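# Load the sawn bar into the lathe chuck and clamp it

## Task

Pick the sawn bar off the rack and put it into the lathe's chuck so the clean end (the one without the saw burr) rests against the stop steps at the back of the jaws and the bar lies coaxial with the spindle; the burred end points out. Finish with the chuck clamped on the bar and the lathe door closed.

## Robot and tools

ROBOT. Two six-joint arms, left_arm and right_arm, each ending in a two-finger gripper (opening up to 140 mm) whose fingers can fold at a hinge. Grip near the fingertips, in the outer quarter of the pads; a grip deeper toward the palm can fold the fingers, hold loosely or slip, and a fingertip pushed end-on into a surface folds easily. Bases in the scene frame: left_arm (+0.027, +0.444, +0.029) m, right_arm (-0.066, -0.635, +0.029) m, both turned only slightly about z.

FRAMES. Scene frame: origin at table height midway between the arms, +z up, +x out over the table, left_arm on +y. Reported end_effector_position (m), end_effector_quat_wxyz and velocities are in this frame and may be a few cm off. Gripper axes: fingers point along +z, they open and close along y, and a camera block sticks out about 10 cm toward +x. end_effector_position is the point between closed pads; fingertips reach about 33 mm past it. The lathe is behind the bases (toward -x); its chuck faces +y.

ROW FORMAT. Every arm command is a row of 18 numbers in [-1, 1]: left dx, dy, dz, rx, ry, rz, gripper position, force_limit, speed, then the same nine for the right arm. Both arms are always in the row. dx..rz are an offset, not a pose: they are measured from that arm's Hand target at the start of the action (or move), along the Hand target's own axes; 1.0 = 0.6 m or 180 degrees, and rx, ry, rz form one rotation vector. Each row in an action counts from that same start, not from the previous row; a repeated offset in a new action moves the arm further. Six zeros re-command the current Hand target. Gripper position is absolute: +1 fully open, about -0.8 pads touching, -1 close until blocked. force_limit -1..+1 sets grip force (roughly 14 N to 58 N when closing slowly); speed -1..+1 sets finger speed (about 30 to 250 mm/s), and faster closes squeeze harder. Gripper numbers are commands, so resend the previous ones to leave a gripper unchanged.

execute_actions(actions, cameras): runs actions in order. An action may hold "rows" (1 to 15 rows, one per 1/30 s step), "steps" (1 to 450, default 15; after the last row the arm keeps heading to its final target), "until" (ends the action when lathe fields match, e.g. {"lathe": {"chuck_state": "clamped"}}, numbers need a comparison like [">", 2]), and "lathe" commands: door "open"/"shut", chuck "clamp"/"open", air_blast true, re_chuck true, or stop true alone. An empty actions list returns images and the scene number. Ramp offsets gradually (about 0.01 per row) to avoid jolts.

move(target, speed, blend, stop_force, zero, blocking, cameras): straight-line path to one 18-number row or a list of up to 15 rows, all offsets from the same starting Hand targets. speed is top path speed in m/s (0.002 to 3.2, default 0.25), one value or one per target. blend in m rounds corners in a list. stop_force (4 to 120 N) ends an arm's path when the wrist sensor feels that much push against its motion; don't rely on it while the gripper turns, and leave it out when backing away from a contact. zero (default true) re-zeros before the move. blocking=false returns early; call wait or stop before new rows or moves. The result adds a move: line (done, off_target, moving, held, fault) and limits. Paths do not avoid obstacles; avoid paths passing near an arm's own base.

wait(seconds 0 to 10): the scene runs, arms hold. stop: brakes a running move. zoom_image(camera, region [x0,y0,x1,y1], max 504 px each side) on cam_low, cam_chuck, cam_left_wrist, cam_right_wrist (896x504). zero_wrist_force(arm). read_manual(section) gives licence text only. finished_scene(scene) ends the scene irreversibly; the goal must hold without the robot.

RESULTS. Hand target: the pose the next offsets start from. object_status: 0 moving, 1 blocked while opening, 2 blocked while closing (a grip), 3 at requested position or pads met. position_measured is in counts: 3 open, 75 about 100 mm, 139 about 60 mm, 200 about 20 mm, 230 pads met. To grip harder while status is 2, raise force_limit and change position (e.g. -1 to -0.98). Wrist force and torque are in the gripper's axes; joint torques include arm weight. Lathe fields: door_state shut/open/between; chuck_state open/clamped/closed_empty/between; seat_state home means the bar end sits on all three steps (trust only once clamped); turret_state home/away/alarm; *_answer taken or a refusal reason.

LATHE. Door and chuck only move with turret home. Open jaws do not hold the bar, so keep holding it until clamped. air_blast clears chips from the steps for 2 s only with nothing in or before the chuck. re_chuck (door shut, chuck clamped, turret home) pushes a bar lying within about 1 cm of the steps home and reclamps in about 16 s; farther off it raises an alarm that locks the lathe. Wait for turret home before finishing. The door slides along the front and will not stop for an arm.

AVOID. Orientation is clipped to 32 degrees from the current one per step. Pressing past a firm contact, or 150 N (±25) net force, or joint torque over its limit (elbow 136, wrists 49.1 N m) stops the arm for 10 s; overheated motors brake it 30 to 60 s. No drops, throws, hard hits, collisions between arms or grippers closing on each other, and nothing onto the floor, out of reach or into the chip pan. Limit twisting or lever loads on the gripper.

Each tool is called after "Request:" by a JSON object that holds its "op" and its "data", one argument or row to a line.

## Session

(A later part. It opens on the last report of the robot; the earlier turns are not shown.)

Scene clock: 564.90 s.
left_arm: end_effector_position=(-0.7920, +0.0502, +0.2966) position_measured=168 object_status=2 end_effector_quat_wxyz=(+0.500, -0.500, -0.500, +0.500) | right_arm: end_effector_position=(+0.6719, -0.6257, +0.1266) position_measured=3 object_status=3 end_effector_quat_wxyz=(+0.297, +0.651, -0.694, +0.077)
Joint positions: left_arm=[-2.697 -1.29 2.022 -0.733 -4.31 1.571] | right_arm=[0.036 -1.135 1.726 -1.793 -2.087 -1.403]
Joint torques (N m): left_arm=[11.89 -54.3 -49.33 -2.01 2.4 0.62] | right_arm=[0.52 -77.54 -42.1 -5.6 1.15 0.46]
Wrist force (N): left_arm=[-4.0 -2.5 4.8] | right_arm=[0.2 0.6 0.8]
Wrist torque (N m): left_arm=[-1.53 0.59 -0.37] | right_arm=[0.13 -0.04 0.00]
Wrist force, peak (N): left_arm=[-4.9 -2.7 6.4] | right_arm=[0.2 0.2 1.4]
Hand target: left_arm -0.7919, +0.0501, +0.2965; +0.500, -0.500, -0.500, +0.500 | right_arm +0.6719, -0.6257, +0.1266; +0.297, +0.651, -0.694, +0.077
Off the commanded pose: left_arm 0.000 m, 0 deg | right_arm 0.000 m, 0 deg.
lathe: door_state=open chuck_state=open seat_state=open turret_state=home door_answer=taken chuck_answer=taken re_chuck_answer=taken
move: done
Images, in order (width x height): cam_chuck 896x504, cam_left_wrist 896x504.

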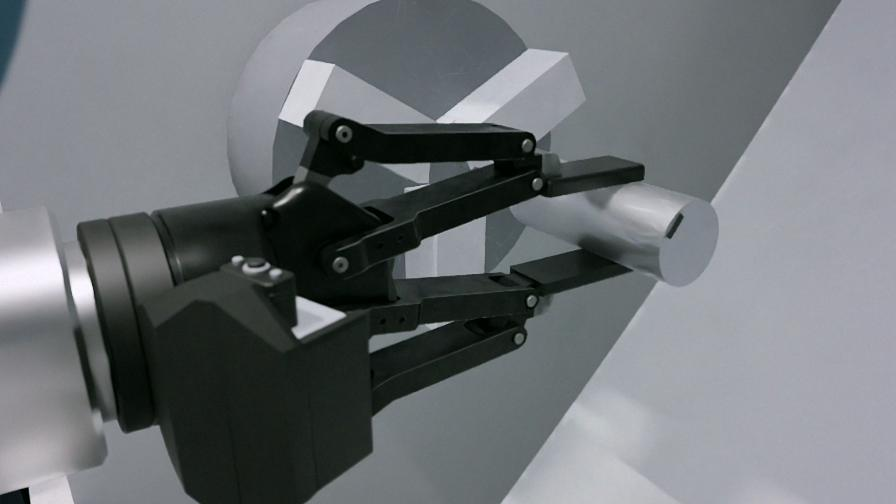

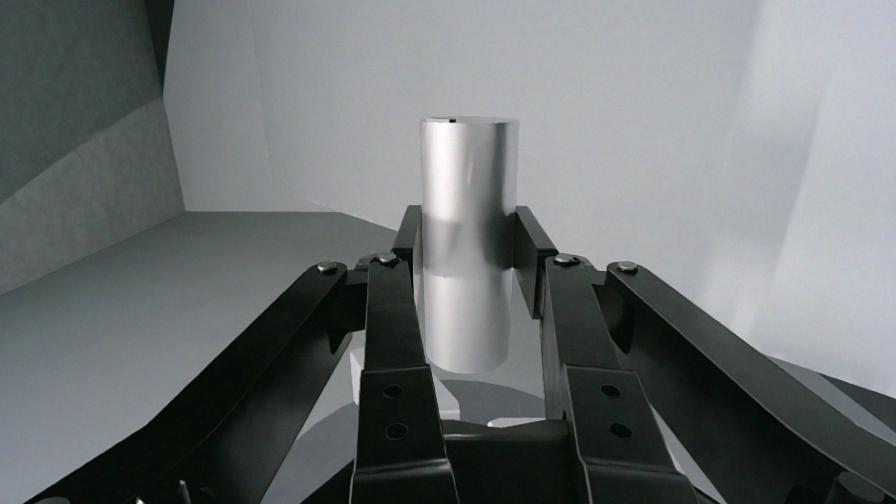

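Request:
{"op": "move", "data": {
  "target": [-0.05,-0.0033,-0.0167,0,0,0,-1,0,-1,0,0,0,0,0,0,1,1,1],
  "speed": 0.05,
  "stop_force": 15,
  "cameras": ["cam_left_wrist","cam_chuck"]
}}

Request:
{"op": "zoom_image", "data": {
  "camera": "cam_left_wrist",
  "region": [300, 200, 640, 430]
}}

Request:
{"op": "zoom_image", "data": {
  "camera": "cam_chuck",
  "region": [380, 60, 660, 260]
}}

Scene clock: 607.40 s.
left_arm: end_effector_position=(-0.7819, +0.0201, +0.2985) position_measured=168 object_status=2 end_effector_quat_wxyz=(+0.500, -0.500, -0.500, +0.500) | right_arm: end_effector_position=(+0.6719, -0.6257, +0.1266) position_measured=3 object_status=3 end_effector_quat_wxyz=(+0.297, +0.651, -0.694, +0.077)
Joint positions: left_arm=[-2.644 -1.276 1.997 -0.722 -4.257 1.571] | right_arm=[0.036 -1.135 1.726 -1.793 -2.087 -1.403]
Joint torques (N m): left_arm=[-14.05 -81.83 -31.74 -6.57 -3.59 -2.63] | right_arm=[0.45 -77.45 -43 -5.59 1.22 0.55]
Wrist force (N): left_arm=[-4.1 -2.4 4.7] | right_arm=[0.3 0.4 0.5]
Wrist torque (N m): left_arm=[-1.51 0.62 -0.38] | right_arm=[0.11 -0.07 0.00]
Wrist force, peak (N): left_arm=[-5.4 -2.7 4.2] | right_arm=[0.8 0.0 1.4]
Hand target: left_arm -0.7819, +0.0201, +0.2985; +0.500, -0.500, -0.500, +0.500 | right_arm +0.6719, -0.6257, +0.1266; +0.297, +0.651, -0.694, +0.077
Off the commanded pose: left_arm 0.000 m, 0 deg | right_arm 0.000 m, 0 deg.
lathe: door_state=open chuck_state=open seat_state=open turret_state=home door_answer=taken chuck_answer=taken re_chuck_answer=taken
move: done
Images, in order (width x height): cam_chuck 896x504, cam_left_wrist 896x504.

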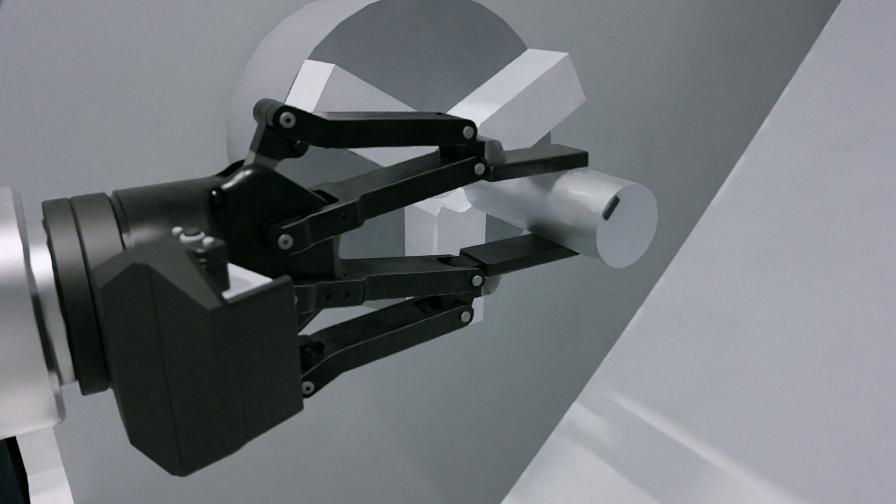

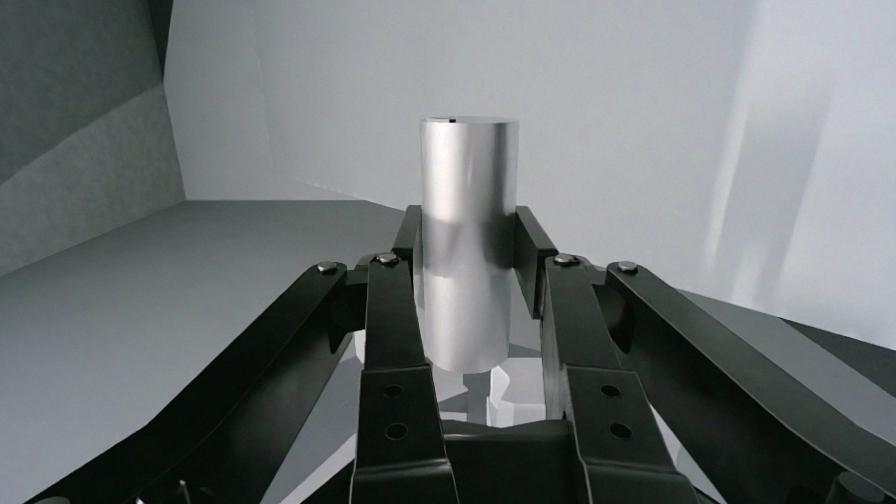

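Scaled by 1.482 from the camera's 896x504 image, which has a finer 1280x720 frame.

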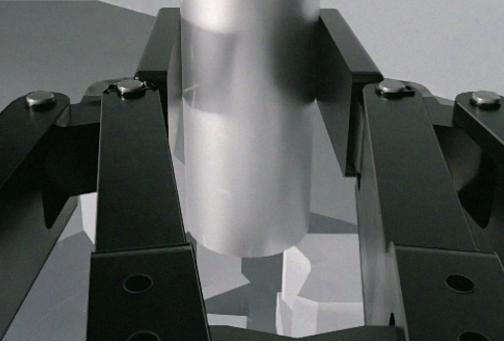

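Scaled by 1.800 from the camera's 896x504 image, which has a finer 1280x720 frame.

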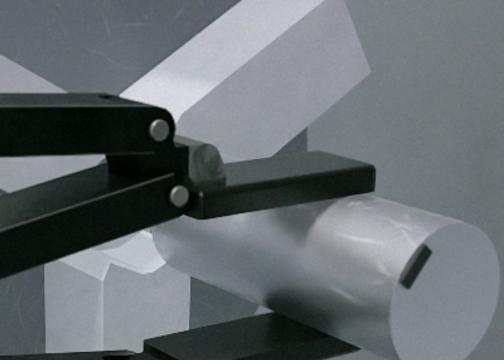

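Request:
{"op": "zoom_image", "data": {
  "camera": "cam_chuck",
  "region": [390, 160, 510, 260]
}}

Request:
{"op": "zoom_image", "data": {
  "camera": "cam_left_wrist",
  "region": [400, 330, 560, 430]
}}

Scaled by 4.200 from the camera's 896x504 image, which has a finer 1280x720 frame.

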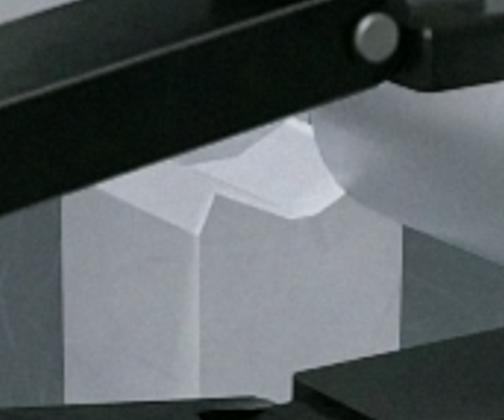

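Scaled by 3.150 from the camera's 896x504 image, which has a finer 1280x720 frame.

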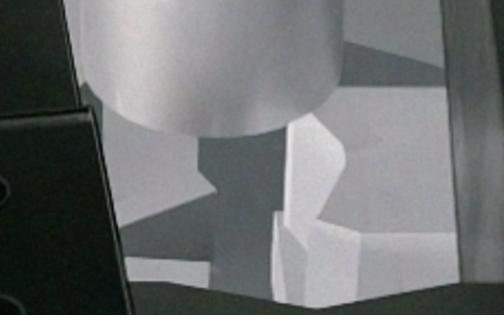

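Request:
{"op": "move", "data": {
  "target": [0,-0.0045,-0.0167,0,0,0,-1,0,-1,0,0,0,0,0,0,1,1,1],
  "speed": 0.05,
  "cameras": ["cam_left_wrist","cam_chuck"]
}}

Request:
{"op": "zoom_image", "data": {
  "camera": "cam_left_wrist",
  "region": [400, 330, 560, 430]
}}

Request:
{"op": "zoom_image", "data": {
  "camera": "cam_chuck",
  "region": [380, 80, 660, 280]
}}

Scene clock: 661.30 s.
left_arm: end_effector_position=(-0.7717, +0.0202, +0.3012) position_measured=168 object_status=2 end_effector_quat_wxyz=(+0.500, -0.500, -0.500, +0.500) | right_arm: end_effector_position=(+0.6719, -0.6257, +0.1266) position_measured=3 object_status=3 end_effector_quat_wxyz=(+0.297, +0.651, -0.694, +0.077)
Joint positions: left_arm=[-2.637 -1.29 2.01 -0.721 -4.25 1.571] | right_arm=[0.036 -1.135 1.726 -1.793 -2.087 -1.403]
Joint torques (N m): left_arm=[-12.04 -55.44 -45.94 -2.06 0.63 -2.65] | right_arm=[-0.12 -77.46 -42.81 -5.6 1.23 0.63]
Wrist force (N): left_arm=[-4.1 -2.5 4.8] | right_arm=[0.1 0.3 0.8]
Wrist torque (N m): left_arm=[-1.52 0.60 -0.38] | right_arm=[0.09 0.00 0.00]
Wrist force, peak (N): left_arm=[-4.3 -2.5 5.1] | right_arm=[0.9 0.5 1.2]
Hand target: left_arm -0.7718, +0.0202, +0.3012; +0.500, -0.500, -0.500, +0.500 | right_arm +0.6719, -0.6257, +0.1266; +0.297, +0.651, -0.694, +0.077
Off the commanded pose: left_arm 0.000 m, 0 deg | right_arm 0.000 m, 0 deg.
lathe: door_state=open chuck_state=open seat_state=open turret_state=home door_answer=taken chuck_answer=taken re_chuck_answer=taken
move: done
Images, in order (width x height): cam_chuck 896x504, cam_left_wrist 896x504.

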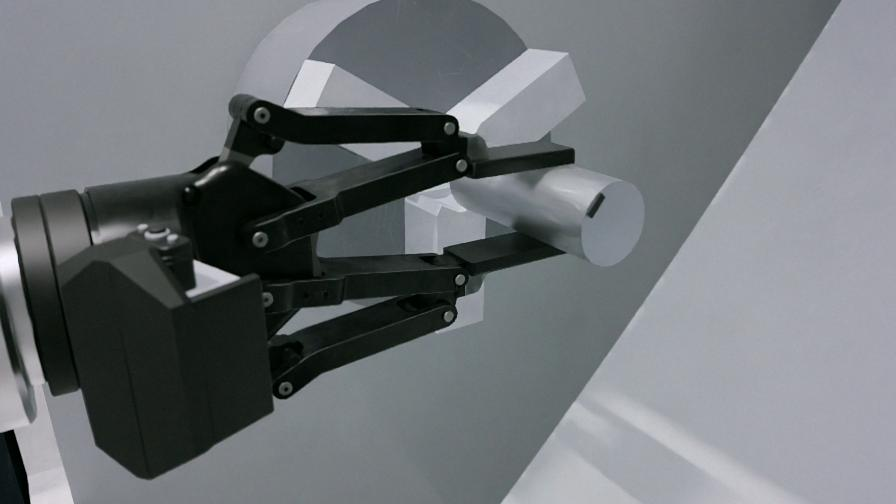

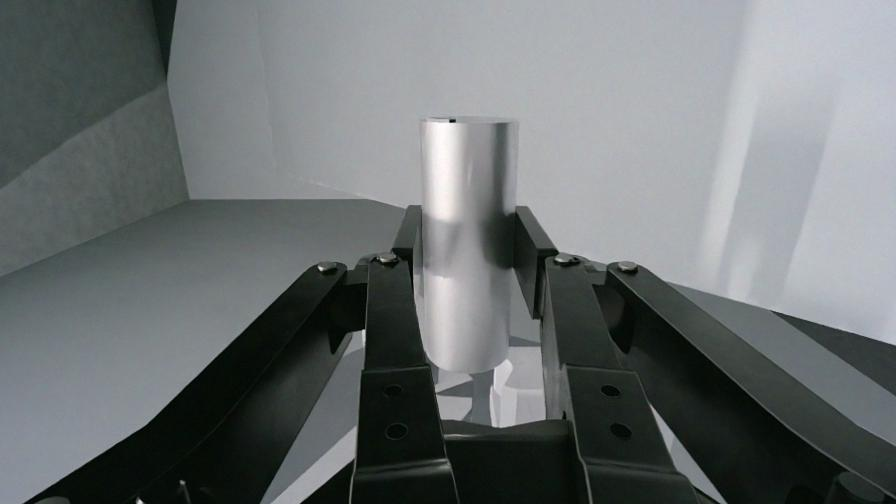

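Scaled by 3.150 from the camera's 896x504 image, which has a finer 1280x720 frame.

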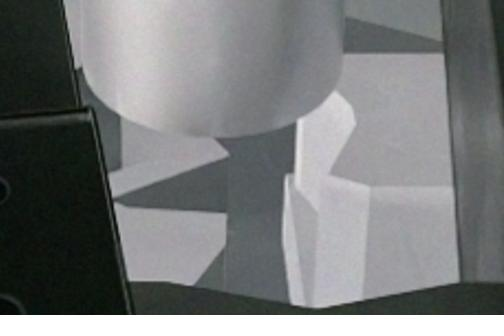

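Scaled by 1.800 from the camera's 896x504 image, which has a finer 1280x720 frame.

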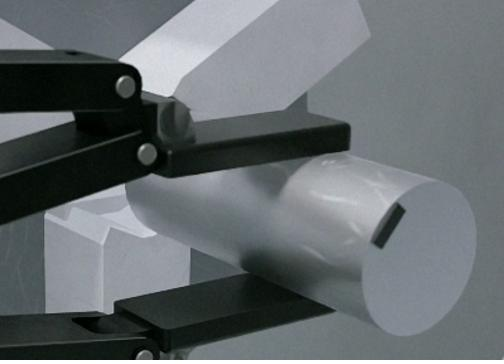

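Request:
{"op": "move", "data": {
  "target": [-0.03,0,0,0,0,0,-1,0,-1,0,0,0,0,0,0,1,1,1],
  "speed": 0.012,
  "stop_force": 10,
  "cameras": ["cam_left_wrist","cam_chuck"]
}}

Request:
{"op": "zoom_image", "data": {
  "camera": "cam_left_wrist",
  "region": [400, 330, 560, 430]
}}

Request:
{"op": "zoom_image", "data": {
  "camera": "cam_chuck",
  "region": [380, 80, 660, 280]
}}

Scene clock: 687.00 s.
left_arm: end_effector_position=(-0.7718, +0.0143, +0.3012) position_measured=168 object_status=2 end_effector_quat_wxyz=(+0.500, -0.500, -0.500, +0.500) | right_arm: end_effector_position=(+0.6719, -0.6257, +0.1266) position_measured=3 object_status=3 end_effector_quat_wxyz=(+0.297, +0.651, -0.694, +0.077)
Joint positions: left_arm=[-2.628 -1.284 2.002 -0.719 -4.241 1.571] | right_arm=[0.036 -1.135 1.726 -1.793 -2.087 -1.403]
Joint torques (N m): left_arm=[-9.61 -83.59 -33.06 -8.64 -5.51 -2.92] | right_arm=[0.17 -77.71 -43 -5.56 1.32 0.61]
Wrist force (N): left_arm=[2.9 -0.5 4.4] | right_arm=[0.2 0.5 0.4]
Wrist torque (N m): left_arm=[-1.54 0.90 -0.47] | right_arm=[0.13 -0.04 0.00]
Wrist force, peak (N): left_arm=[14.7 -1.9 2.8] | right_arm=[0.4 0.7 1.2]
Hand target: left_arm -0.7718, +0.0143, +0.3012; +0.500, -0.500, -0.500, +0.500 (not the last commanded pose) | right_arm +0.6719, -0.6257, +0.1266; +0.297, +0.651, -0.694, +0.077
Off the commanded pose: left_arm 0.012 m, 0 deg | right_arm 0.000 m, 0 deg.
lathe: door_state=open chuck_state=open seat_state=open turret_state=home door_answer=taken chuck_answer=taken re_chuck_answer=taken
move: contact (left_arm)
Images, in order (width x height): cam_chuck 896x504, cam_left_wrist 896x504.

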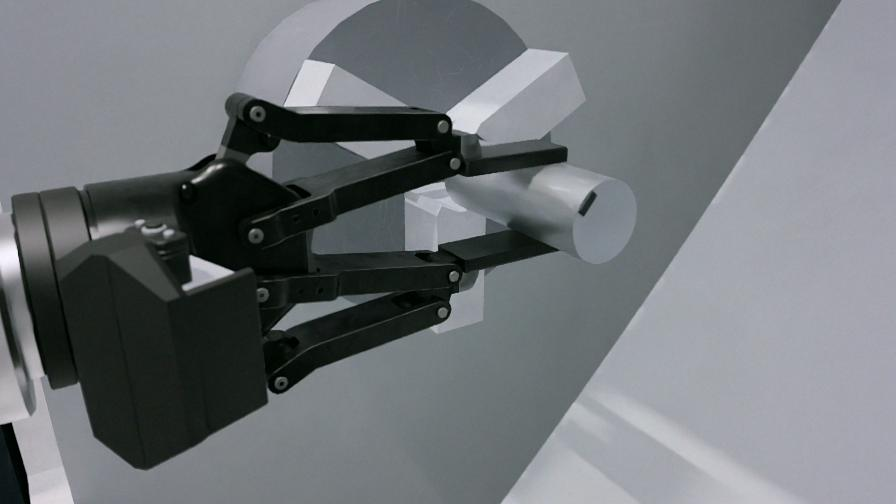

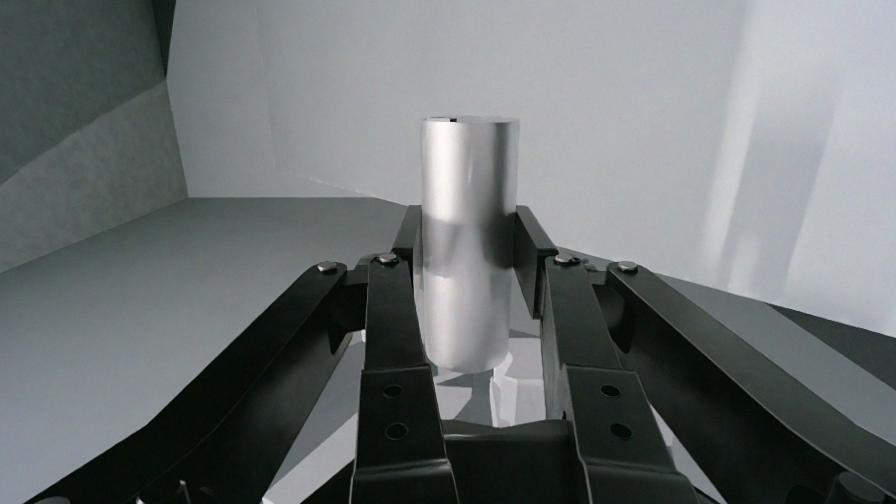

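Scaled by 3.150 from the camera's 896x504 image, which has a finer 1280x720 frame.

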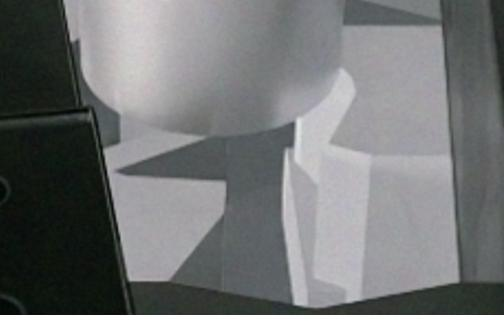

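Scaled by 1.800 from the camera's 896x504 image, which has a finer 1280x720 frame.

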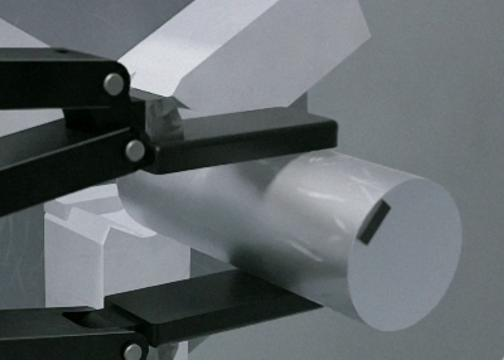

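Request:
{"op": "move", "data": {
  "target": [
    [0.007,0,0,0,0,0,-1,0,-1,0,0,0,0,0,0,1,1,1],
    [0.007,-0.0012,-0.005,0,0,0,-1,0,-1,0,0,0,0,0,0,1,1,1]
  ],
  "speed": 0.04
}}

Request:
{"op": "move", "data": {
  "target": [-0.03,0,0,0,0,0,-1,0,-1,0,0,0,0,0,0,1,1,1],
  "speed": 0.012,
  "stop_force": 10,
  "cameras": ["cam_left_wrist","cam_chuck"]
}}

Request:
{"op": "zoom_image", "data": {
  "camera": "cam_left_wrist",
  "region": [400, 330, 560, 430]
}}

Request:
{"op": "zoom_image", "data": {
  "camera": "cam_chuck",
  "region": [380, 80, 660, 280]
}}

Scene clock: 709.67 s.
left_arm: end_effector_position=(-0.7687, +0.0186, +0.3019) position_measured=168 object_status=2 end_effector_quat_wxyz=(+0.500, -0.500, -0.500, +0.500) | right_arm: end_effector_position=(+0.6719, -0.6257, +0.1266) position_measured=3 object_status=3 end_effector_quat_wxyz=(+0.297, +0.651, -0.694, +0.077)
Joint positions: left_arm=[-2.632 -1.292 2.012 -0.721 -4.245 1.571] | right_arm=[0.036 -1.135 1.726 -1.793 -2.087 -1.403]
Joint torques (N m): left_arm=[-2.79 -56.72 -49.3 -3.1 1.68 -0.44] | right_arm=[0.27 -77.22 -42.63 -5.42 1.16 0.7]
Wrist force (N): left_arm=[-4.3 -2.7 5.0] | right_arm=[-0.3 0.2 0.6]
Wrist torque (N m): left_arm=[-1.56 0.64 -0.38] | right_arm=[0.06 0.08 0.00]
Wrist force, peak (N): left_arm=[-4.5 -2.3 5.8] | right_arm=[-0.1 0.6 1.3]
Hand target: left_arm -0.7688, +0.0185, +0.3019; +0.500, -0.500, -0.500, +0.500 | right_arm +0.6719, -0.6257, +0.1266; +0.297, +0.651, -0.694, +0.077
Off the commanded pose: left_arm 0.000 m, 0 deg | right_arm 0.000 m, 0 deg.
lathe: door_state=open chuck_state=open seat_state=open turret_state=home door_answer=taken chuck_answer=taken re_chuck_answer=taken
move: done

Scene clock: 711.10 s.
left_arm: end_effector_position=(-0.7688, +0.0142, +0.3019) position_measured=168 object_status=2 end_effector_quat_wxyz=(+0.500, -0.500, -0.500, +0.500) | right_arm: end_effector_position=(+0.6719, -0.6257, +0.1266) position_measured=3 object_status=3 end_effector_quat_wxyz=(+0.297, +0.651, -0.694, +0.077)
Joint positions: left_arm=[-2.626 -1.287 2.006 -0.719 -4.238 1.571] | right_arm=[0.036 -1.135 1.726 -1.793 -2.087 -1.403]
Joint torques (N m): left_arm=[-8.13 -81.42 -32.03 -7.42 -5.62 -0.24] | right_arm=[-0.1 -76.43 -42.96 -5.55 1.15 0.6]
Wrist force (N): left_arm=[3.8 -2.7 5.0] | right_arm=[0.1 0.2 0.9]
Wrist torque (N m): left_arm=[-1.49 0.86 -0.53] | right_arm=[0.07 0.00 0.00]
Wrist force, peak (N): left_arm=[14.7 -5.0 3.5] | right_arm=[-0.2 0.4 1.1]
Hand target: left_arm -0.7688, +0.0142, +0.3019; +0.500, -0.500, -0.500, +0.500 (not the last commanded pose) | right_arm +0.6719, -0.6257, +0.1266; +0.297, +0.651, -0.694, +0.077
Off the commanded pose: left_arm 0.014 m, 0 deg | right_arm 0.000 m, 0 deg.
lathe: door_state=open chuck_state=open seat_state=open turret_state=home door_answer=taken chuck_answer=taken re_chuck_answer=taken
move: contact (left_arm)
Images, in order (width x height): cam_chuck 896x504, cam_left_wrist 896x504.

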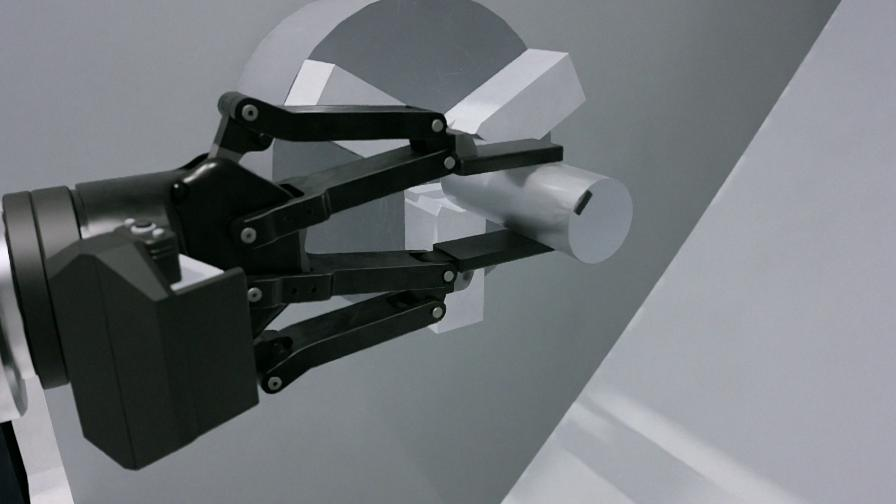

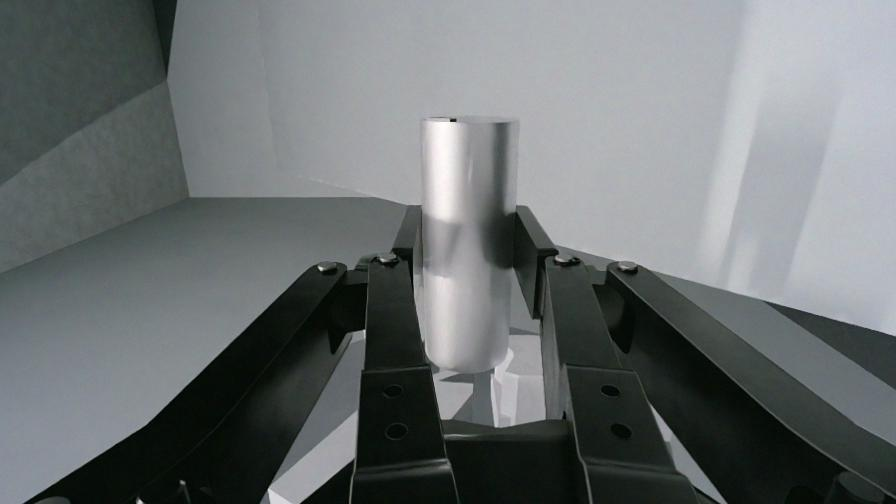

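Scaled by 3.150 from the camera's 896x504 image, which has a finer 1280x720 frame.

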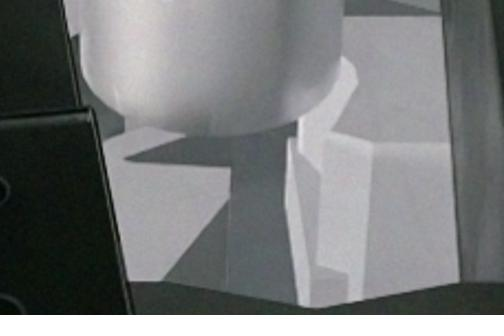

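Scaled by 1.800 from the camera's 896x504 image, which has a finer 1280x720 frame.

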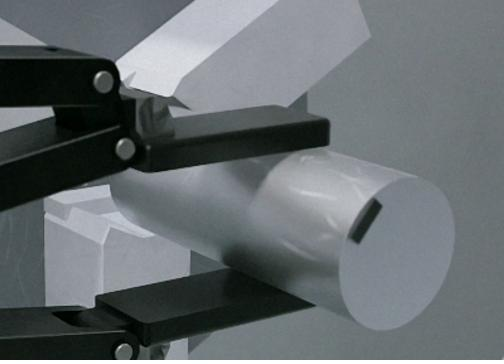

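Request:
{"op": "move", "data": {
  "target": [
    [0.007,0,0,0,0,0,-1,0,-1,0,0,0,0,0,0,1,1,1],
    [0.007,-0.001,-0.0067,0,0,0,-1,0,-1,0,0,0,0,0,0,1,1,1]
  ],
  "speed": 0.04
}}

Request:
{"op": "move", "data": {
  "target": [-0.03,0,0,0,0,0,-1,0,-1,0,0,0,0,0,0,1,1,1],
  "speed": 0.012,
  "stop_force": 10,
  "cameras": ["cam_left_wrist","cam_chuck"]
}}

Request:
{"op": "zoom_image", "data": {
  "camera": "cam_left_wrist",
  "region": [400, 330, 560, 430]
}}

Request:
{"op": "zoom_image", "data": {
  "camera": "cam_chuck",
  "region": [380, 80, 660, 280]
}}

Scene clock: 735.43 s.
left_arm: end_effector_position=(-0.7646, +0.0185, +0.3025) position_measured=168 object_status=2 end_effector_quat_wxyz=(+0.500, -0.500, -0.500, +0.500) | right_arm: end_effector_position=(+0.6719, -0.6257, +0.1266) position_measured=3 object_status=3 end_effector_quat_wxyz=(+0.297, +0.651, -0.694, +0.077)
Joint positions: left_arm=[-2.629 -1.297 2.017 -0.721 -4.241 1.571] | right_arm=[0.036 -1.135 1.726 -1.793 -2.087 -1.403]
Joint torques (N m): left_arm=[-13.81 -56.3 -51.64 -7.13 0.49 -0.19] | right_arm=[0.2 -77.23 -42.75 -5.39 1.24 0.81]
Wrist force (N): left_arm=[-4.2 -2.3 4.8] | right_arm=[0.0 0.5 0.7]
Wrist torque (N m): left_arm=[-1.50 0.62 -0.38] | right_arm=[0.13 0.02 0.00]
Wrist force, peak (N): left_arm=[-3.9 -2.6 5.8] | right_arm=[0.7 0.1 1.4]
Hand target: left_arm -0.7648, +0.0184, +0.3025; +0.500, -0.500, -0.500, +0.500 | right_arm +0.6719, -0.6257, +0.1266; +0.297, +0.651, -0.694, +0.077
Off the commanded pose: left_arm 0.000 m, 0 deg | right_arm 0.000 m, 0 deg.
lathe: door_state=open chuck_state=open seat_state=open turret_state=home door_answer=taken chuck_answer=taken re_chuck_answer=taken
move: done

Scene clock: 738.10 s.
left_arm: end_effector_position=(-0.7648, +0.0004, +0.3025) position_measured=168 object_status=2 end_effector_quat_wxyz=(+0.500, -0.500, -0.500, +0.500) | right_arm: end_effector_position=(+0.6719, -0.6257, +0.1266) position_measured=3 object_status=3 end_effector_quat_wxyz=(+0.297, +0.651, -0.694, +0.077)
Joint positions: left_arm=[-2.602 -1.279 1.992 -0.714 -4.215 1.571] | right_arm=[0.036 -1.135 1.726 -1.793 -2.087 -1.403]
Joint torques (N m): left_arm=[-14.05 -80.44 -28.33 -4.7 -3.36 -2.99] | right_arm=[-0.32 -76.76 -42.88 -5.72 1.13 0.76]
Wrist force (N): left_arm=[-2.3 -3.1 6.0] | right_arm=[0.3 0.1 0.6]
Wrist torque (N m): left_arm=[-1.14 0.09 -0.25] | right_arm=[0.05 -0.04 0.00]
Wrist force, peak (N): left_arm=[-2.6 -3.5 6.3] | right_arm=[0.2 0.0 1.4]
Hand target: left_arm -0.7648, +0.0004, +0.3025; +0.500, -0.500, -0.500, +0.500 | right_arm +0.6719, -0.6257, +0.1266; +0.297, +0.651, -0.694, +0.077
Off the commanded pose: left_arm 0.000 m, 0 deg | right_arm 0.000 m, 0 deg.
lathe: door_state=open chuck_state=open seat_state=open turret_state=home door_answer=taken chuck_answer=taken re_chuck_answer=taken
move: done
Images, in order (width x height): cam_chuck 896x504, cam_left_wrist 896x504.

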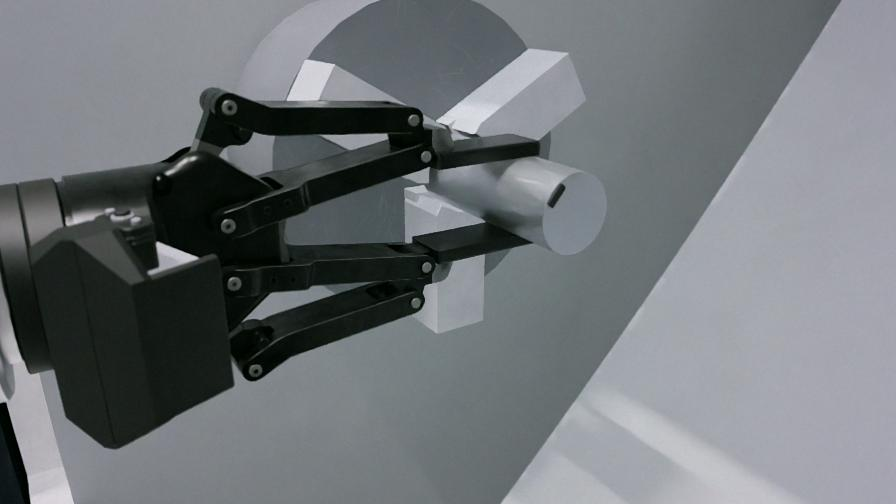

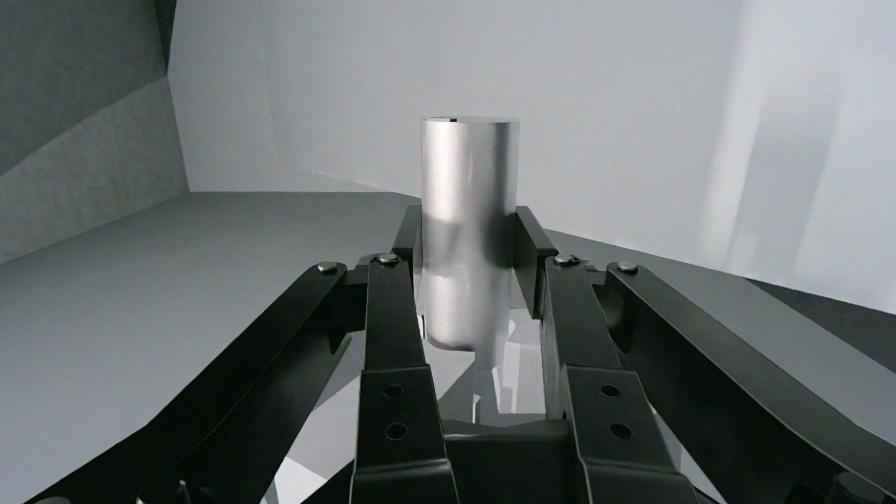

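Scaled by 3.150 from the camera's 896x504 image, which has a finer 1280x720 frame.

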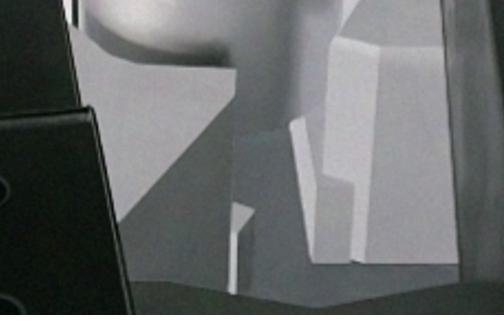

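Scaled by 1.800 from the camera's 896x504 image, which has a finer 1280x720 frame.

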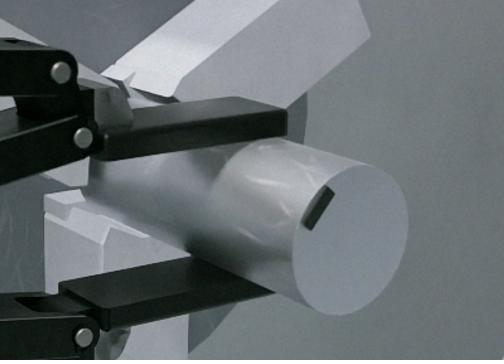

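Request:
{"op": "move", "data": {
  "target": [-0.05,0,0,0,0,0,-1,0,-1,0,0,0,0,0,0,1,1,1],
  "speed": 0.012,
  "stop_force": 12
}}

Scene clock: 776.37 s.
left_arm: end_effector_position=(-0.7648, -0.0102, +0.3025) position_measured=168 object_status=2 end_effector_quat_wxyz=(+0.500, -0.500, -0.500, +0.500) | right_arm: end_effector_position=(+0.6719, -0.6257, +0.1266) position_measured=3 object_status=3 end_effector_quat_wxyz=(+0.297, +0.651, -0.694, +0.077)
Joint positions: left_arm=[-2.587 -1.268 1.977 -0.71 -4.199 1.571] | right_arm=[0.036 -1.135 1.726 -1.793 -2.087 -1.403]
Joint torques (N m): left_arm=[-12.09 -86.29 -31.66 -7.46 -3.05 -3.59] | right_arm=[-0.34 -76.84 -42.73 -5.5 1.06 0.81]
Wrist force (N): left_arm=[0.4 -0.5 6.6] | right_arm=[0.0 0.9 1.0]
Wrist torque (N m): left_arm=[-1.13 0.16 -0.37] | right_arm=[0.21 0.02 0.00]
Wrist force, peak (N): left_arm=[13.3 -1.2 9.3] | right_arm=[0.7 0.4 1.3]
Hand target: left_arm -0.7648, -0.0102, +0.3025; +0.500, -0.500, -0.500, +0.500 (not the last commanded pose) | right_arm +0.6719, -0.6257, +0.1266; +0.297, +0.651, -0.694, +0.077
Off the commanded pose: left_arm 0.019 m, 0 deg | right_arm 0.000 m, 0 deg.
lathe: door_state=open chuck_state=open seat_state=open turret_state=home door_answer=taken chuck_answer=taken re_chuck_answer=taken
move: contact (left_arm)

Request:
{"op": "execute_actions", "data": {
  "actions": [
    {"lathe":{"chuck":"clamp"},"steps":150,"until":{"lathe":{"chuck_state":["!=","open"]}}},
    {"steps":60}
  ],
  "cameras": ["cam_chuck","cam_left_wrist"]
}}

Scene clock: 783.63 s.
left_arm: end_effector_position=(-0.7648, -0.0102, +0.3025) position_measured=168 object_status=2 end_effector_quat_wxyz=(+0.500, -0.500, -0.500, +0.500) | right_arm: end_effector_position=(+0.6719, -0.6257, +0.1266) position_measured=3 object_status=3 end_effector_quat_wxyz=(+0.297, +0.651, -0.694, +0.077)
Joint positions: left_arm=[-2.587 -1.268 1.977 -0.71 -4.199 1.571] | right_arm=[0.036 -1.135 1.726 -1.793 -2.087 -1.403]
Joint torques (N m): left_arm=[-9.99 -23.76 -34.31 1.96 -4.72 -3.28] | right_arm=[-0.17 -77.27 -43.18 -5.66 1.18 0.71]
Wrist force (N): left_arm=[2.5 -32.4 -30.5] | right_arm=[0.1 0.1 1.0]
Wrist torque (N m): left_arm=[-0.46 0.36 -0.16] | right_arm=[0.05 -0.01 0.00]
Wrist force, peak (N): left_arm=[2.6 -32.3 -30.6] | right_arm=[-0.2 0.9 1.3]
Hand target: left_arm -0.7648, -0.0102, +0.3025; +0.500, -0.500, -0.500, +0.500 (not the last commanded pose) | right_arm +0.6719, -0.6257, +0.1266; +0.297, +0.651, -0.694, +0.077
Tool commands: left_gripper/position=-1.0 left_gripper/force_limit=+0.0 left_gripper/speed=-1.0 right_gripper/position=+1.0 right_gripper/force_limit=+1.0 right_gripper/speed=+1.0
Off the commanded pose: left_arm 0.019 m, 0 deg | right_arm 0.000 m, 0 deg.
lathe: door_state=open chuck_state=clamped seat_state=home turret_state=home door_answer=taken chuck_answer=taken re_chuck_answer=taken
Images, in order (width x height): cam_chuck 896x504, cam_left_wrist 896x504.

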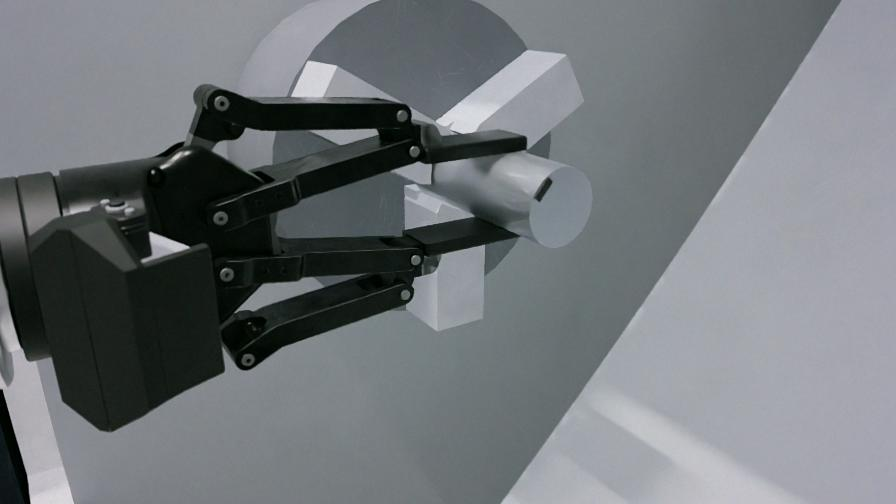

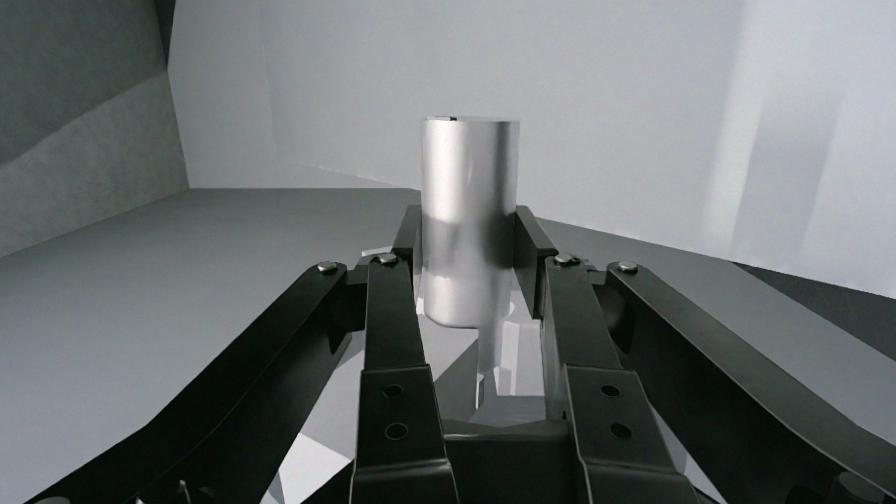

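Request:
{"op": "move", "data": {
  "target": [0,-0.00167,-0.00167,0,0,0,-1,0,-1,0,0,0,0,0,0,1,1,1],
  "speed": 0.01
}}

Request:
{"op": "move", "data": {
  "target": [0,0,-0.00167,0,0,0,-1,0,-1,0,0,0,0,0,0,1,1,1],
  "speed": 0.01
}}

Scene clock: 794.20 s.
left_arm: end_effector_position=(-0.7638, -0.0102, +0.3033) position_measured=168 object_status=2 end_effector_quat_wxyz=(+0.500, -0.500, -0.500, +0.500) | right_arm: end_effector_position=(+0.6719, -0.6257, +0.1266) position_measured=3 object_status=3 end_effector_quat_wxyz=(+0.297, +0.651, -0.694, +0.077)
Joint positions: left_arm=[-2.586 -1.27 1.978 -0.708 -4.199 1.571] | right_arm=[0.036 -1.135 1.726 -1.793 -2.087 -1.403]
Joint torques (N m): left_arm=[25.05 -95.56 -25.44 -3.29 4.95 -2.99] | right_arm=[0.64 -77.96 -43.03 -5.55 1.1 0.68]
Wrist force (N): left_arm=[-6.3 10.6 40.7] | right_arm=[0.1 0.2 0.6]
Wrist torque (N m): left_arm=[-1.23 0.00 -0.14] | right_arm=[0.07 0.00 0.01]
Wrist force, peak (N): left_arm=[2.9 -32.4 -30.7] | right_arm=[0.5 0.0 1.4]
Hand target: left_arm -0.7638, -0.0102, +0.3035; +0.500, -0.500, -0.500, +0.500 | right_arm +0.6719, -0.6257, +0.1266; +0.297, +0.651, -0.694, +0.077
Off the commanded pose: left_arm 0.000 m, 0 deg | right_arm 0.000 m, 0 deg.
lathe: door_state=open chuck_state=clamped seat_state=home turret_state=home door_answer=taken chuck_answer=taken re_chuck_answer=taken
move: done

Scene clock: 794.90 s.
left_arm: end_effector_position=(-0.7628, -0.0102, +0.3035) position_measured=168 object_status=2 end_effector_quat_wxyz=(+0.500, -0.500, -0.500, +0.500) | right_arm: end_effector_position=(+0.6719, -0.6257, +0.1266) position_measured=3 object_status=3 end_effector_quat_wxyz=(+0.297, +0.651, -0.694, +0.077)
Joint positions: left_arm=[-2.585 -1.271 1.979 -0.709 -4.198 1.571] | right_arm=[0.036 -1.135 1.726 -1.793 -2.087 -1.403]
Joint torques (N m): left_arm=[24.21 -97 -29.85 -7.66 3.83 -2.86] | right_arm=[0.75 -77.92 -43.21 -5.49 1.19 0.79]
Wrist force (N): left_arm=[-3.2 13.2 40.0] | right_arm=[0.3 0.0 0.9]
Wrist torque (N m): left_arm=[-1.23 0.16 -0.16] | right_arm=[0.03 -0.05 0.00]
Wrist force, peak (N): left_arm=[-5.9 11.8 41.0] | right_arm=[-0.2 0.0 1.2]
Hand target: left_arm -0.7628, -0.0102, +0.3035; +0.500, -0.500, -0.500, +0.500 | right_arm +0.6719, -0.6257, +0.1266; +0.297, +0.651, -0.694, +0.077
Off the commanded pose: left_arm 0.000 m, 0 deg | right_arm 0.000 m, 0 deg.
lathe: door_state=open chuck_state=clamped seat_state=home turret_state=home door_answer=taken chuck_answer=taken re_chuck_answer=taken
move: done

Request:
{"op": "execute_actions", "data": {
  "actions": [
    {"rows":[[0,0,0,0,0,0,0.6,0,-1,0,0,0,0,0,0,1,1,1]],"steps":75}
  ],
  "cameras": ["cam_left_wrist"]
}}

Request:
{"op": "move", "data": {
  "target": [
    [0.08,0,-0.28,0,0,0,0.6,0,-1,0,0,0,0,0,0,1,1,1],
    [0.05,-0.3,-0.98,0,0,0,0.6,0,-1,0,0,0,0,0,0,1,1,1]
  ],
  "blend": 0.04,
  "speed": 0.3
}}

Request:
{"op": "execute_actions", "data": {
  "actions": [
    {"lathe":{"door":"shut"},"steps":150,"until":{"lathe":{"door_state":"shut"}}}
  ],
  "cameras": ["all"]
}}

Scene clock: 809.63 s.
left_arm: end_effector_position=(-0.7628, -0.0102, +0.3035) position_measured=53 object_status=3 end_effector_quat_wxyz=(+0.500, -0.500, -0.500, +0.500) | right_arm: end_effector_position=(+0.6719, -0.6257, +0.1266) position_measured=3 object_status=3 end_effector_quat_wxyz=(+0.297, +0.651, -0.694, +0.077)
Joint positions: left_arm=[-2.585 -1.271 1.979 -0.709 -4.198 1.571] | right_arm=[0.036 -1.135 1.726 -1.793 -2.087 -1.403]
Joint torques (N m): left_arm=[2.21 -60.36 -42.65 -1.52 -2.34 -3.57] | right_arm=[0.2 -77.53 -43.34 -5.56 1.06 0.92]
Wrist force (N): left_arm=[-4.3 -5.0 6.7] | right_arm=[0.3 0.4 0.9]
Wrist torque (N m): left_arm=[-1.03 0.66 -0.36] | right_arm=[0.10 -0.05 0.00]
Wrist force, peak (N): left_arm=[-3.2 13.4 40.7] | right_arm=[0.0 0.5 1.4]
Hand target: left_arm -0.7628, -0.0102, +0.3035; +0.500, -0.500, -0.500, +0.500 | right_arm +0.6719, -0.6257, +0.1266; +0.297, +0.651, -0.694, +0.077
Off the commanded pose: left_arm 0.000 m, 0 deg | right_arm 0.000 m, 0 deg.
lathe: door_state=open chuck_state=clamped seat_state=home turret_state=home door_answer=taken chuck_answer=taken re_chuck_answer=taken
Images, in order (width x height): cam_left_wrist 896x504.

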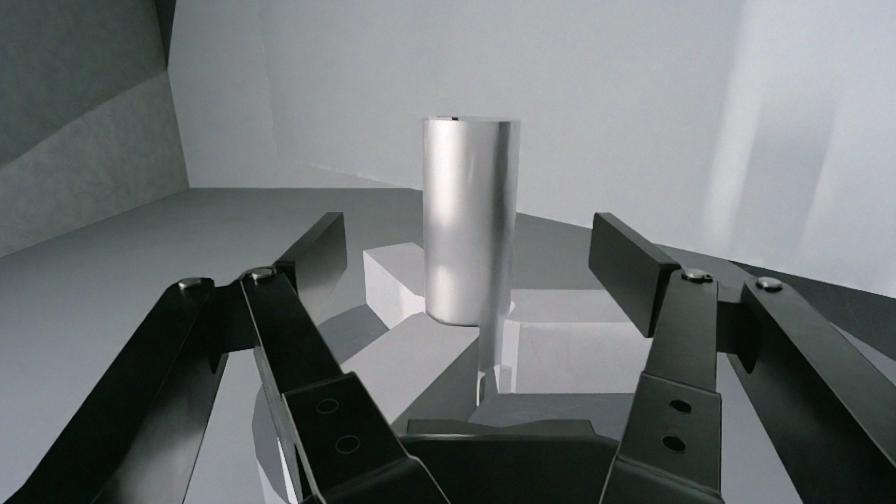

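Scene clock: 812.33 s.
left_arm: end_effector_position=(-0.1748, +0.0199, +0.4832) position_measured=53 object_status=3 end_effector_quat_wxyz=(+0.500, -0.500, -0.500, +0.500) | right_arm: end_effector_position=(+0.6719, -0.6257, +0.1266) position_measured=3 object_status=3 end_effector_quat_wxyz=(+0.297, +0.651, -0.694, +0.077)
Joint positions: left_arm=[-1.615 -1.772 2.143 -0.375 -3.227 1.566] | right_arm=[0.036 -1.135 1.726 -1.793 -2.087 -1.403]
Joint torques (N m): left_arm=[10.09 -12.2 -52.99 2.06 2.48 3.97] | right_arm=[0.42 -77.54 -42.99 -5.62 1.21 0.85]
Wrist force (N): left_arm=[-4.9 -5.2 6.8] | right_arm=[0.1 0.2 0.9]
Wrist torque (N m): left_arm=[-1.07 0.79 -0.64] | right_arm=[0.07 -0.01 0.00]
Wrist force, peak (N): left_arm=[-6.0 -5.3 11.1] | right_arm=[0.6 0.1 1.4]
Hand target: left_arm -0.1748, +0.0199, +0.4833; +0.500, -0.500, -0.500, +0.500 | right_arm +0.6719, -0.6257, +0.1266; +0.297, +0.651, -0.694, +0.077
Off the commanded pose: left_arm 0.000 m, 0 deg | right_arm 0.000 m, 0 deg.
lathe: door_state=open chuck_state=clamped seat_state=home turret_state=home door_answer=taken chuck_answer=taken re_chuck_answer=taken
move: done

Scene clock: 814.53 s.
left_arm: end_effector_position=(-0.1748, +0.0199, +0.4833) position_measured=53 object_status=3 end_effector_quat_wxyz=(+0.500, -0.500, -0.500, +0.500) | right_arm: end_effector_position=(+0.6719, -0.6257, +0.1266) position_measured=3 object_status=3 end_effector_quat_wxyz=(+0.297, +0.651, -0.694, +0.077)
Joint positions: left_arm=[-1.615 -1.772 2.142 -0.375 -3.227 1.566] | right_arm=[0.036 -1.135 1.726 -1.793 -2.087 -1.403]
Joint torques (N m): left_arm=[13.01 -12.62 -52.42 2.53 3.29 4.19] | right_arm=[-0.12 -76.83 -43.28 -5.58 1.2 0.86]
Wrist force (N): left_arm=[-4.8 -4.9 6.8] | right_arm=[-0.2 0.0 0.7]
Wrist torque (N m): left_arm=[-1.01 0.76 -0.64] | right_arm=[0.02 0.05 0.01]
Wrist force, peak (N): left_arm=[-5.0 -5.0 7.2] | right_arm=[0.3 0.2 1.5]
Hand target: left_arm -0.1748, +0.0199, +0.4833; +0.500, -0.500, -0.500, +0.500 | right_arm +0.6719, -0.6257, +0.1266; +0.297, +0.651, -0.694, +0.077
Tool commands: left_gripper/position=+0.6 left_gripper/force_limit=+0.0 left_gripper/speed=-1.0 right_gripper/position=+1.0 right_gripper/force_limit=+1.0 right_gripper/speed=+1.0
Off the commanded pose: left_arm 0.000 m, 0 deg | right_arm 0.000 m, 0 deg.
lathe: door_state=shut chuck_state=clamped seat_state=home turret_state=home door_answer=taken chuck_answer=taken re_chuck_answer=taken

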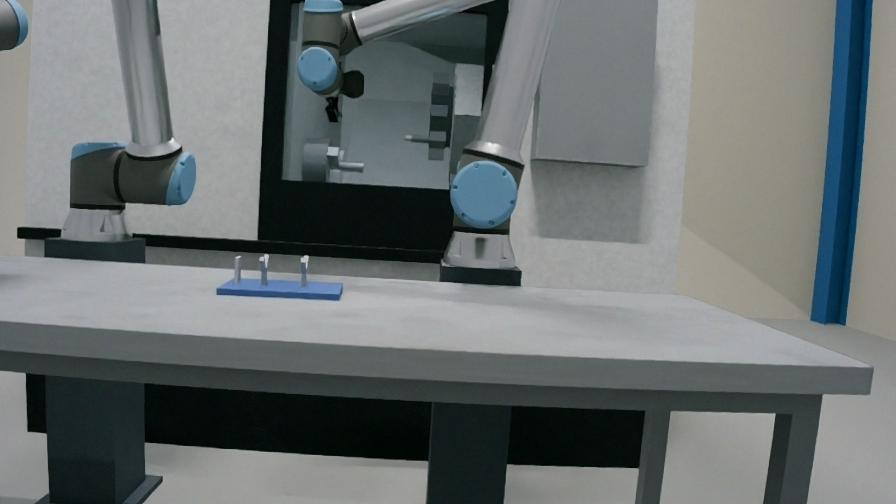

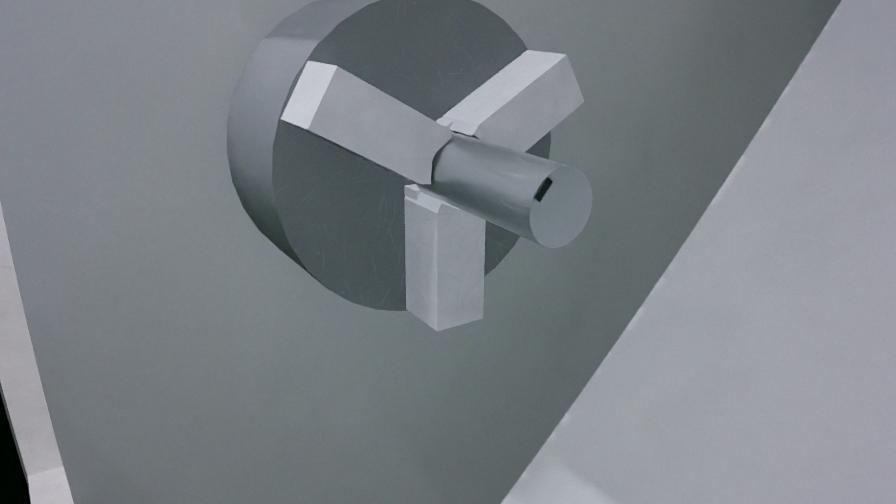

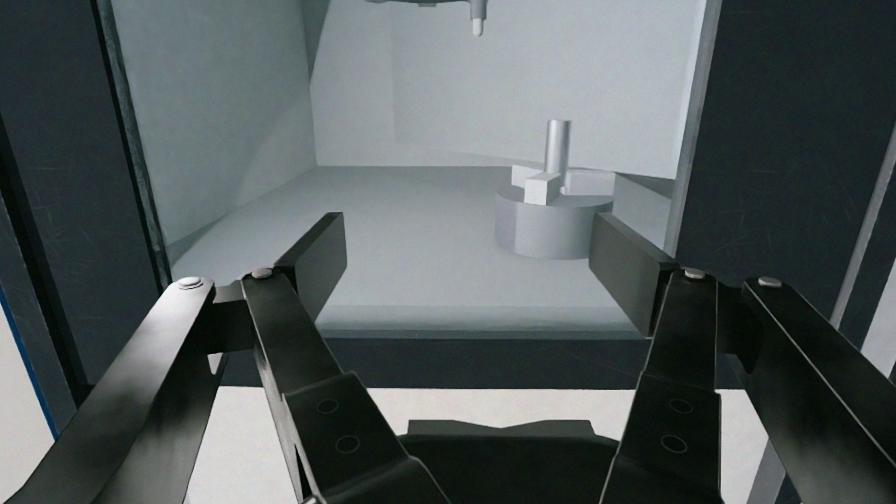

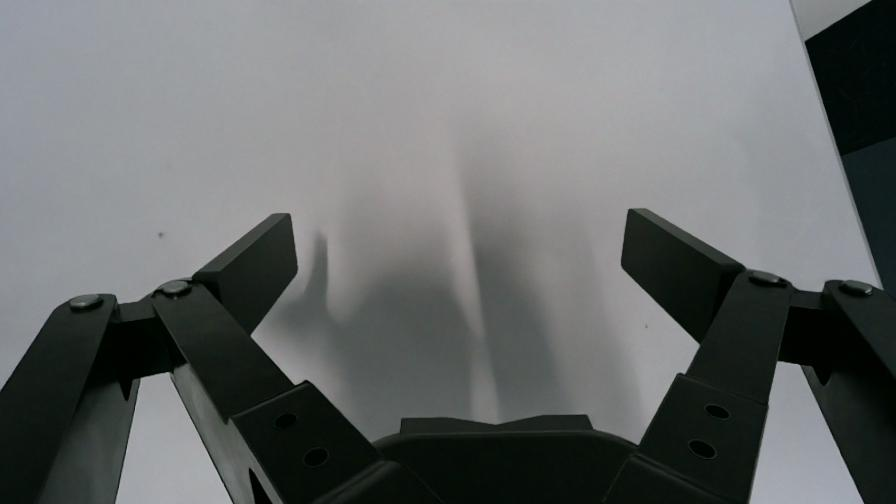

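Request:
{"op": "finished_scene", "data": {
  "scene": 1
}}

The scene is finished: the task was done.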